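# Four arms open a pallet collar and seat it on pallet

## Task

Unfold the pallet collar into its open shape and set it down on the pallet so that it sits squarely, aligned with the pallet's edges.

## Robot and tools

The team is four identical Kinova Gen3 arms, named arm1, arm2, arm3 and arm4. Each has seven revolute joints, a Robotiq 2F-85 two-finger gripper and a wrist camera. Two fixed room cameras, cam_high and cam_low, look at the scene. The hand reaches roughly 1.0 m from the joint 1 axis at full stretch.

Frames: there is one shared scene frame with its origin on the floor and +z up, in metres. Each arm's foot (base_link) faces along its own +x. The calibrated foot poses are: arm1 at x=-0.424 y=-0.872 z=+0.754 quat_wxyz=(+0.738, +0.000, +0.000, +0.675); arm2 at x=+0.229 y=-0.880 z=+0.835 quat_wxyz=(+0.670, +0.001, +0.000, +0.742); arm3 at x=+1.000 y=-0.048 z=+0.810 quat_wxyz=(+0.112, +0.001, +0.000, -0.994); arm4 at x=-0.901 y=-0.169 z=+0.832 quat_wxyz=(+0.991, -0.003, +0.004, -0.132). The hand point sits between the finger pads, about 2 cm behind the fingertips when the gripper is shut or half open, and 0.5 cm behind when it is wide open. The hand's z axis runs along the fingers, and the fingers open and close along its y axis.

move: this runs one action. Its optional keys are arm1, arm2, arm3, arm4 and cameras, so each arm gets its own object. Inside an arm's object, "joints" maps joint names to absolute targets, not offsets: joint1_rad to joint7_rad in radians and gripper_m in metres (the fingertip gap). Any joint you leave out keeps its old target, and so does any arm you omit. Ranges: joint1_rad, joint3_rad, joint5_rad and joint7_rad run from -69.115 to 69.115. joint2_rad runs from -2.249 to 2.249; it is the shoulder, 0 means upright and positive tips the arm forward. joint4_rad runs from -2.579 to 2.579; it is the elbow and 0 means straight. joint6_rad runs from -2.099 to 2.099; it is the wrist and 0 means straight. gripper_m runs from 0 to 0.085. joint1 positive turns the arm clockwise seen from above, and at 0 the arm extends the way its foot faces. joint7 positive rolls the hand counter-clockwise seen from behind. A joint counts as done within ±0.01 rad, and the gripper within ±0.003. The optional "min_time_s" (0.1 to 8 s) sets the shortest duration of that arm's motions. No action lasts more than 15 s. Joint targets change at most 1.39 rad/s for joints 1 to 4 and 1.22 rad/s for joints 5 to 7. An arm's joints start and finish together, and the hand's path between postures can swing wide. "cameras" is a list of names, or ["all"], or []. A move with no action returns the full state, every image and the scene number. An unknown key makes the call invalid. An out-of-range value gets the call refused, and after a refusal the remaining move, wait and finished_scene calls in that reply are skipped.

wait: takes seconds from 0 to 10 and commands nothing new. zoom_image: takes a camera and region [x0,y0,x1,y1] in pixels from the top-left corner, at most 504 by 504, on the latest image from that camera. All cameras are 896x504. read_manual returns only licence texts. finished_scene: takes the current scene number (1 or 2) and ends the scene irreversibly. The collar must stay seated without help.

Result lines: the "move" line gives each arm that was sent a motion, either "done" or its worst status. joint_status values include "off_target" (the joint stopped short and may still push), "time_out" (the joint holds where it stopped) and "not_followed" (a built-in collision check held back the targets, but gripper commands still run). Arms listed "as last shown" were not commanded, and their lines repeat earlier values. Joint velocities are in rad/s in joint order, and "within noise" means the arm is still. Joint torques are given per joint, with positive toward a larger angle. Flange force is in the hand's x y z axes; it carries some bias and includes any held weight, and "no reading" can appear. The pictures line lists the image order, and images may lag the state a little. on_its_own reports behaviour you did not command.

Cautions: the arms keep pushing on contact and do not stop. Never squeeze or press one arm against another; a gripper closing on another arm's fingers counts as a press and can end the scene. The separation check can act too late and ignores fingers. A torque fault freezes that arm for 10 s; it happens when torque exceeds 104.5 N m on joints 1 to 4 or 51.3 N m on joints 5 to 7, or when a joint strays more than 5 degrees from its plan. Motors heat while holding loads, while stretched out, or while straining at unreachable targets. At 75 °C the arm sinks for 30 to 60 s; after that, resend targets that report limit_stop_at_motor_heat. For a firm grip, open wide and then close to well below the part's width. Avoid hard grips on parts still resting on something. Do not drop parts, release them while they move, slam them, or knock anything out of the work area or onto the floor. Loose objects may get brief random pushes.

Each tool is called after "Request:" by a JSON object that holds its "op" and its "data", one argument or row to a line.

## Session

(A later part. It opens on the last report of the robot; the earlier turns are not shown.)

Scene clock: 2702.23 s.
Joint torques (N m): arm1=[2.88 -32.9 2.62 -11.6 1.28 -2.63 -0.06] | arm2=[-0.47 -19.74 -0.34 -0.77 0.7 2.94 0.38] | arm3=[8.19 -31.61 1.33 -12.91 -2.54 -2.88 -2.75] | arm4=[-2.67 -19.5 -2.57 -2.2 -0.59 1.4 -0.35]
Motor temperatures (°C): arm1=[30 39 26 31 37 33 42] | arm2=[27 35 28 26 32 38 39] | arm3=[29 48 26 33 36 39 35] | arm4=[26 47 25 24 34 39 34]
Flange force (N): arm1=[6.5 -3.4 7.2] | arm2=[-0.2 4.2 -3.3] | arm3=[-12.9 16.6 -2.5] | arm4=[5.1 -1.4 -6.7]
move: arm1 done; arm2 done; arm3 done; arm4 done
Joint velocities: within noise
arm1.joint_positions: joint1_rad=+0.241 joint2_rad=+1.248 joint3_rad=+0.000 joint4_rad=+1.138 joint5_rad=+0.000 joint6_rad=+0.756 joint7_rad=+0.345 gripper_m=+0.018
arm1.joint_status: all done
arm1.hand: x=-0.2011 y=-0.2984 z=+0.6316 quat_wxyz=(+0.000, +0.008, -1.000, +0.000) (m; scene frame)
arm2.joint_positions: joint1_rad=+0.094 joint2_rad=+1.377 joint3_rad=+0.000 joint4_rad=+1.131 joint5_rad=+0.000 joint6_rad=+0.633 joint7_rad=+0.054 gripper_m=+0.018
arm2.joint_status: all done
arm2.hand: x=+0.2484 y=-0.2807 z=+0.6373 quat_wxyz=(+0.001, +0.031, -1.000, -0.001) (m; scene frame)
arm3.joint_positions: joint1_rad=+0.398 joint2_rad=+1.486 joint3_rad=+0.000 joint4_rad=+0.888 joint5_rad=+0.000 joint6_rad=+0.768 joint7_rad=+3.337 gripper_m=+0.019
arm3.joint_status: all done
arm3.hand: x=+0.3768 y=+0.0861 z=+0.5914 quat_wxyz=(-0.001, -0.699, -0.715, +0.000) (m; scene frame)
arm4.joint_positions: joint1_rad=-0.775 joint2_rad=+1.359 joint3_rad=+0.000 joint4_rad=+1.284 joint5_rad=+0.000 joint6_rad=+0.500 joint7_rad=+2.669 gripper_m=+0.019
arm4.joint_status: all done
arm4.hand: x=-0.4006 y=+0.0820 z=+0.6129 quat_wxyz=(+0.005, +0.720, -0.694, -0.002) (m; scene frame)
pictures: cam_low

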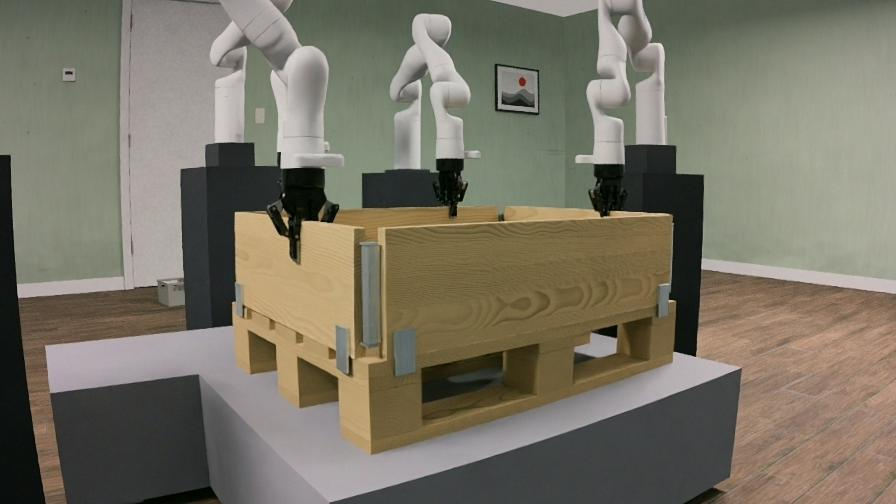

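Request:
{"op": "move", "data": {
  "arm1": {"joints":{"gripper_m":0.06}},
  "arm2": {"joints":{"gripper_m":0.06}},
  "arm3": {"joints":{"gripper_m":0.06}},
  "arm4": {"joints":{"gripper_m":0.06}},
  "cameras": []
}}

Request:
{"op": "move", "data": {
  "arm1": {"joints":{"joint2_rad":0.9834,"joint4_rad":1.1587,"joint6_rad":0.9995},"min_time_s":1.8},
  "arm2": {"joints":{"joint2_rad":1.0805,"joint4_rad":1.2505,"joint6_rad":0.8106},"min_time_s":1.8},
  "arm3": {"joints":{"joint2_rad":1.1154,"joint4_rad":1.054,"joint6_rad":0.9722},"min_time_s":1.8},
  "arm4": {"joints":{"joint2_rad":1.0033,"joint4_rad":1.419,"joint6_rad":0.7193},"min_time_s":1.8},
  "cameras": ["all"]
}}

Request:
{"op": "zoom_image", "data": {
  "camera": "cam_low",
  "region": [225, 240, 445, 400]
}}

Request:
{"op": "zoom_image", "data": {
  "camera": "cam_low",
  "region": [500, 220, 700, 380]
}}

Scene clock: 2750.87 s.
Joint torques (N m): arm1=[-0.58 -26.95 -0.94 -6.27 0.26 -0.01 0.4] | arm2=[0.62 -23.24 0.07 -6.13 0.16 -0.19 -0.34] | arm3=[-0.7 -25.91 0.45 -6.88 0.5 0.05 -0.04] | arm4=[0.21 -23.95 -0.57 -4.07 -0.18 0.34 -0.04]
Motor temperatures (°C): arm1=[30 40 26 30 37 33 42] | arm2=[27 36 28 26 32 37 39] | arm3=[29 46 26 33 36 39 35] | arm4=[26 45 25 24 34 39 34]
Flange force (N): arm1=[-1.0 2.3 3.0] | arm2=[1.4 -6.3 -5.8] | arm3=[-0.2 5.5 -2.9] | arm4=[-0.2 0.8 -0.6]
move: arm1 done; arm2 done; arm3 done; arm4 done
Joint velocities: within noise
arm1.joint_positions: joint1_rad=+0.241 joint2_rad=+1.248 joint3_rad=+0.000 joint4_rad=+1.138 joint5_rad=+0.000 joint6_rad=+0.756 joint7_rad=+0.345 gripper_m=+0.060
arm1.joint_status: all done
arm1.hand: x=-0.2010 y=-0.2984 z=+0.6316 quat_wxyz=(+0.000, +0.008, -1.000, +0.000) (m; scene frame)
arm2.joint_positions: joint1_rad=+0.094 joint2_rad=+1.377 joint3_rad=+0.000 joint4_rad=+1.131 joint5_rad=+0.000 joint6_rad=+0.633 joint7_rad=+0.054 gripper_m=+0.060
arm2.joint_status: all done
arm2.hand: x=+0.2484 y=-0.2807 z=+0.6373 quat_wxyz=(+0.001, +0.031, -1.000, -0.001) (m; scene frame)
arm3.joint_positions: joint1_rad=+0.398 joint2_rad=+1.486 joint3_rad=+0.000 joint4_rad=+0.888 joint5_rad=+0.000 joint6_rad=+0.768 joint7_rad=+3.337 gripper_m=+0.060
arm3.joint_status: all done
arm3.hand: x=+0.3768 y=+0.0861 z=+0.5914 quat_wxyz=(-0.001, -0.699, -0.715, +0.000) (m; scene frame)
arm4.joint_positions: joint1_rad=-0.775 joint2_rad=+1.359 joint3_rad=+0.000 joint4_rad=+1.284 joint5_rad=+0.000 joint6_rad=+0.500 joint7_rad=+2.669 gripper_m=+0.060
arm4.joint_status: all done
arm4.hand: x=-0.4006 y=+0.0820 z=+0.6130 quat_wxyz=(+0.005, +0.720, -0.694, -0.002) (m; scene frame)
pictures: none
No camera images: "cameras" was empty.

Scene clock: 2753.03 s.
Joint torques (N m): arm1=[-0.51 -26.11 -0.99 -7.69 0.25 0 0.41] | arm2=[0.65 -22.42 0.03 -7.28 0.15 -0.29 -0.29] | arm3=[-0.67 -25.09 0.41 -8.07 0.55 0.08 -0.02] | arm4=[0.2 -22.86 -0.61 -5.75 -0.17 0.29 -0.03]
Motor temperatures (°C): arm1=[30 40 26 30 37 33 42] | arm2=[27 36 28 26 32 37 39] | arm3=[29 46 26 33 36 39 35] | arm4=[26 46 25 24 34 39 34]
Flange force (N): arm1=[-1.3 3.0 2.5] | arm2=[1.5 -6.2 -4.3] | arm3=[-0.2 5.2 -1.2] | arm4=[-0.1 0.9 -0.6]
move: arm1 done; arm2 done; arm3 done; arm4 done
Joint velocities: within noise
arm1.joint_positions: joint1_rad=+0.241 joint2_rad=+0.983 joint3_rad=+0.000 joint4_rad=+1.159 joint5_rad=+0.000 joint6_rad=+0.999 joint7_rad=+0.345 gripper_m=+0.060
arm1.joint_status: all done
arm1.hand: x=-0.2010 y=-0.2984 z=+0.7900 quat_wxyz=(+0.000, +0.008, -1.000, +0.000) (m; scene frame)
arm2.joint_positions: joint1_rad=+0.094 joint2_rad=+1.081 joint3_rad=+0.000 joint4_rad=+1.250 joint5_rad=+0.000 joint6_rad=+0.811 joint7_rad=+0.054 gripper_m=+0.060
arm2.joint_status: all done
arm2.hand: x=+0.2487 y=-0.2809 z=+0.7914 quat_wxyz=(+0.001, +0.031, -1.000, -0.001) (m; scene frame)
arm3.joint_positions: joint1_rad=+0.398 joint2_rad=+1.115 joint3_rad=+0.000 joint4_rad=+1.054 joint5_rad=+0.000 joint6_rad=+0.972 joint7_rad=+3.337 gripper_m=+0.060
arm3.joint_status: all done
arm3.hand: x=+0.3764 y=+0.0862 z=+0.7899 quat_wxyz=(-0.001, -0.699, -0.715, +0.000) (m; scene frame)
arm4.joint_positions: joint1_rad=-0.775 joint2_rad=+1.003 joint3_rad=+0.000 joint4_rad=+1.419 joint5_rad=+0.000 joint6_rad=+0.719 joint7_rad=+2.669 gripper_m=+0.060
arm4.joint_status: all done
arm4.hand: x=-0.3989 y=+0.0828 z=+0.7899 quat_wxyz=(+0.005, +0.720, -0.694, -0.002) (m; scene frame)
pictures: arm1_cam_wrist, arm2_cam_wrist, arm3_cam_wrist, arm4_cam_wrist, cam_high, cam_low

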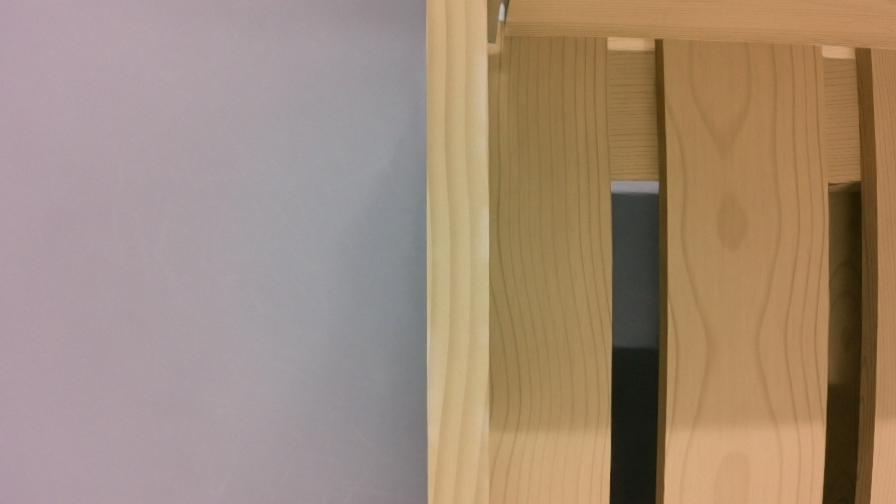

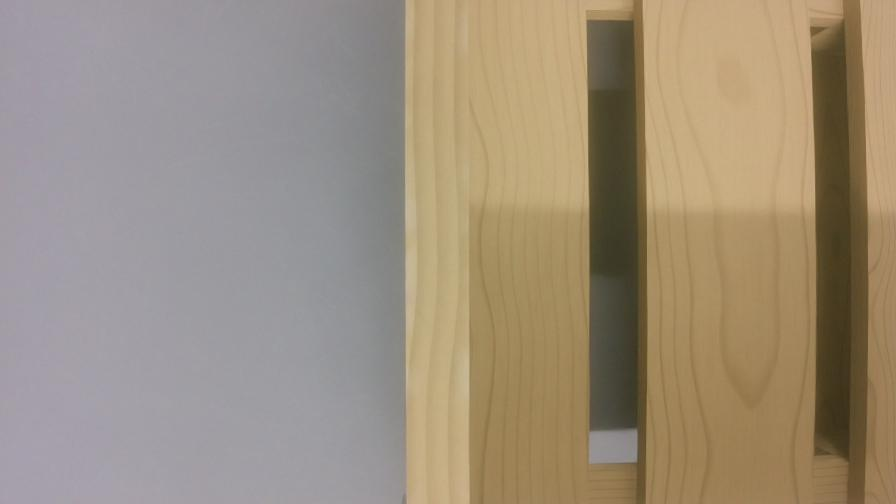

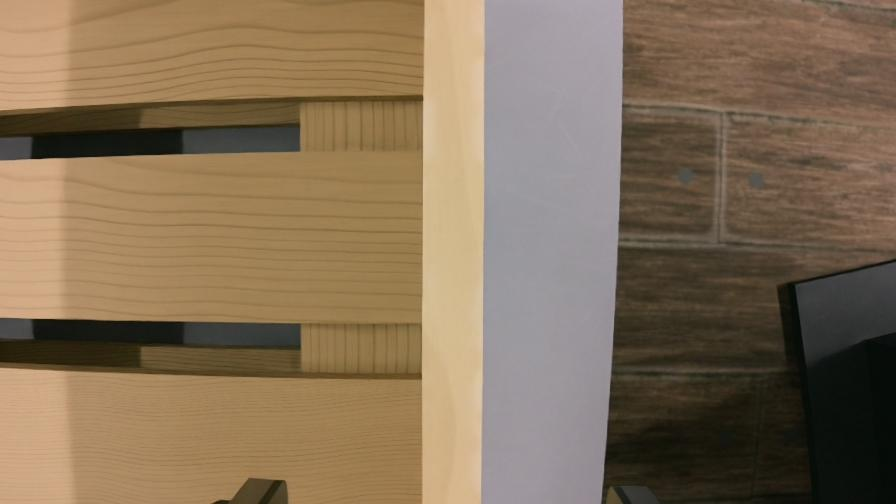

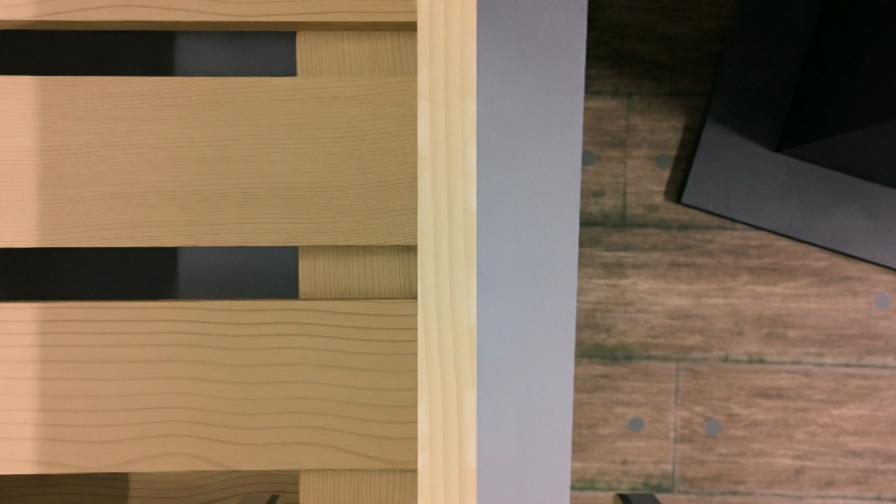

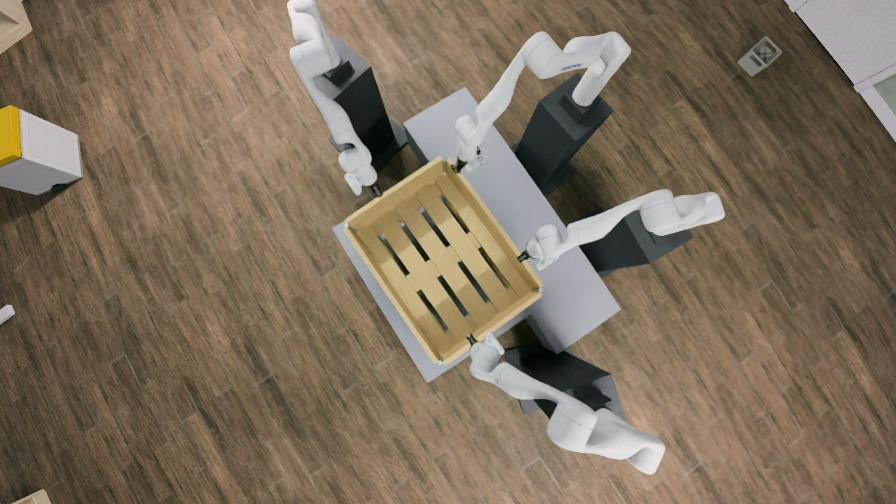

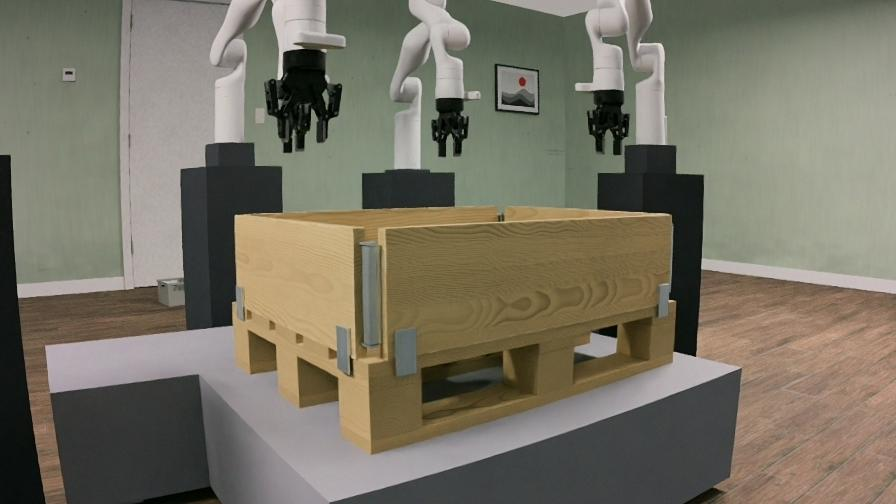

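Scaled by 2.291 from the camera's 896x504 image, which has a finer 1280x720 frame.

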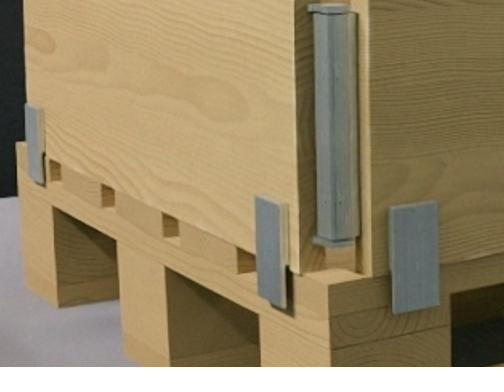

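Scaled by 2.520 from the camera's 896x504 image, which has a finer 1280x720 frame.

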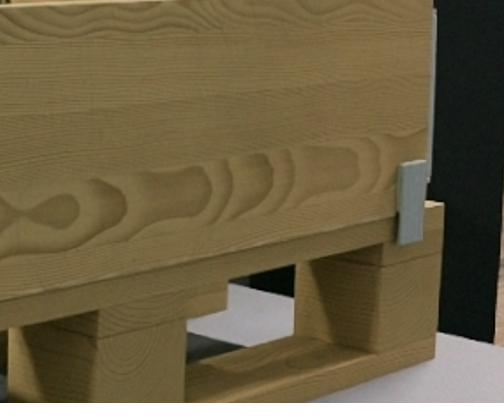

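Request:
{"op": "finished_scene", "data": {
  "scene": 2
}}

The scene is finished: the task was done.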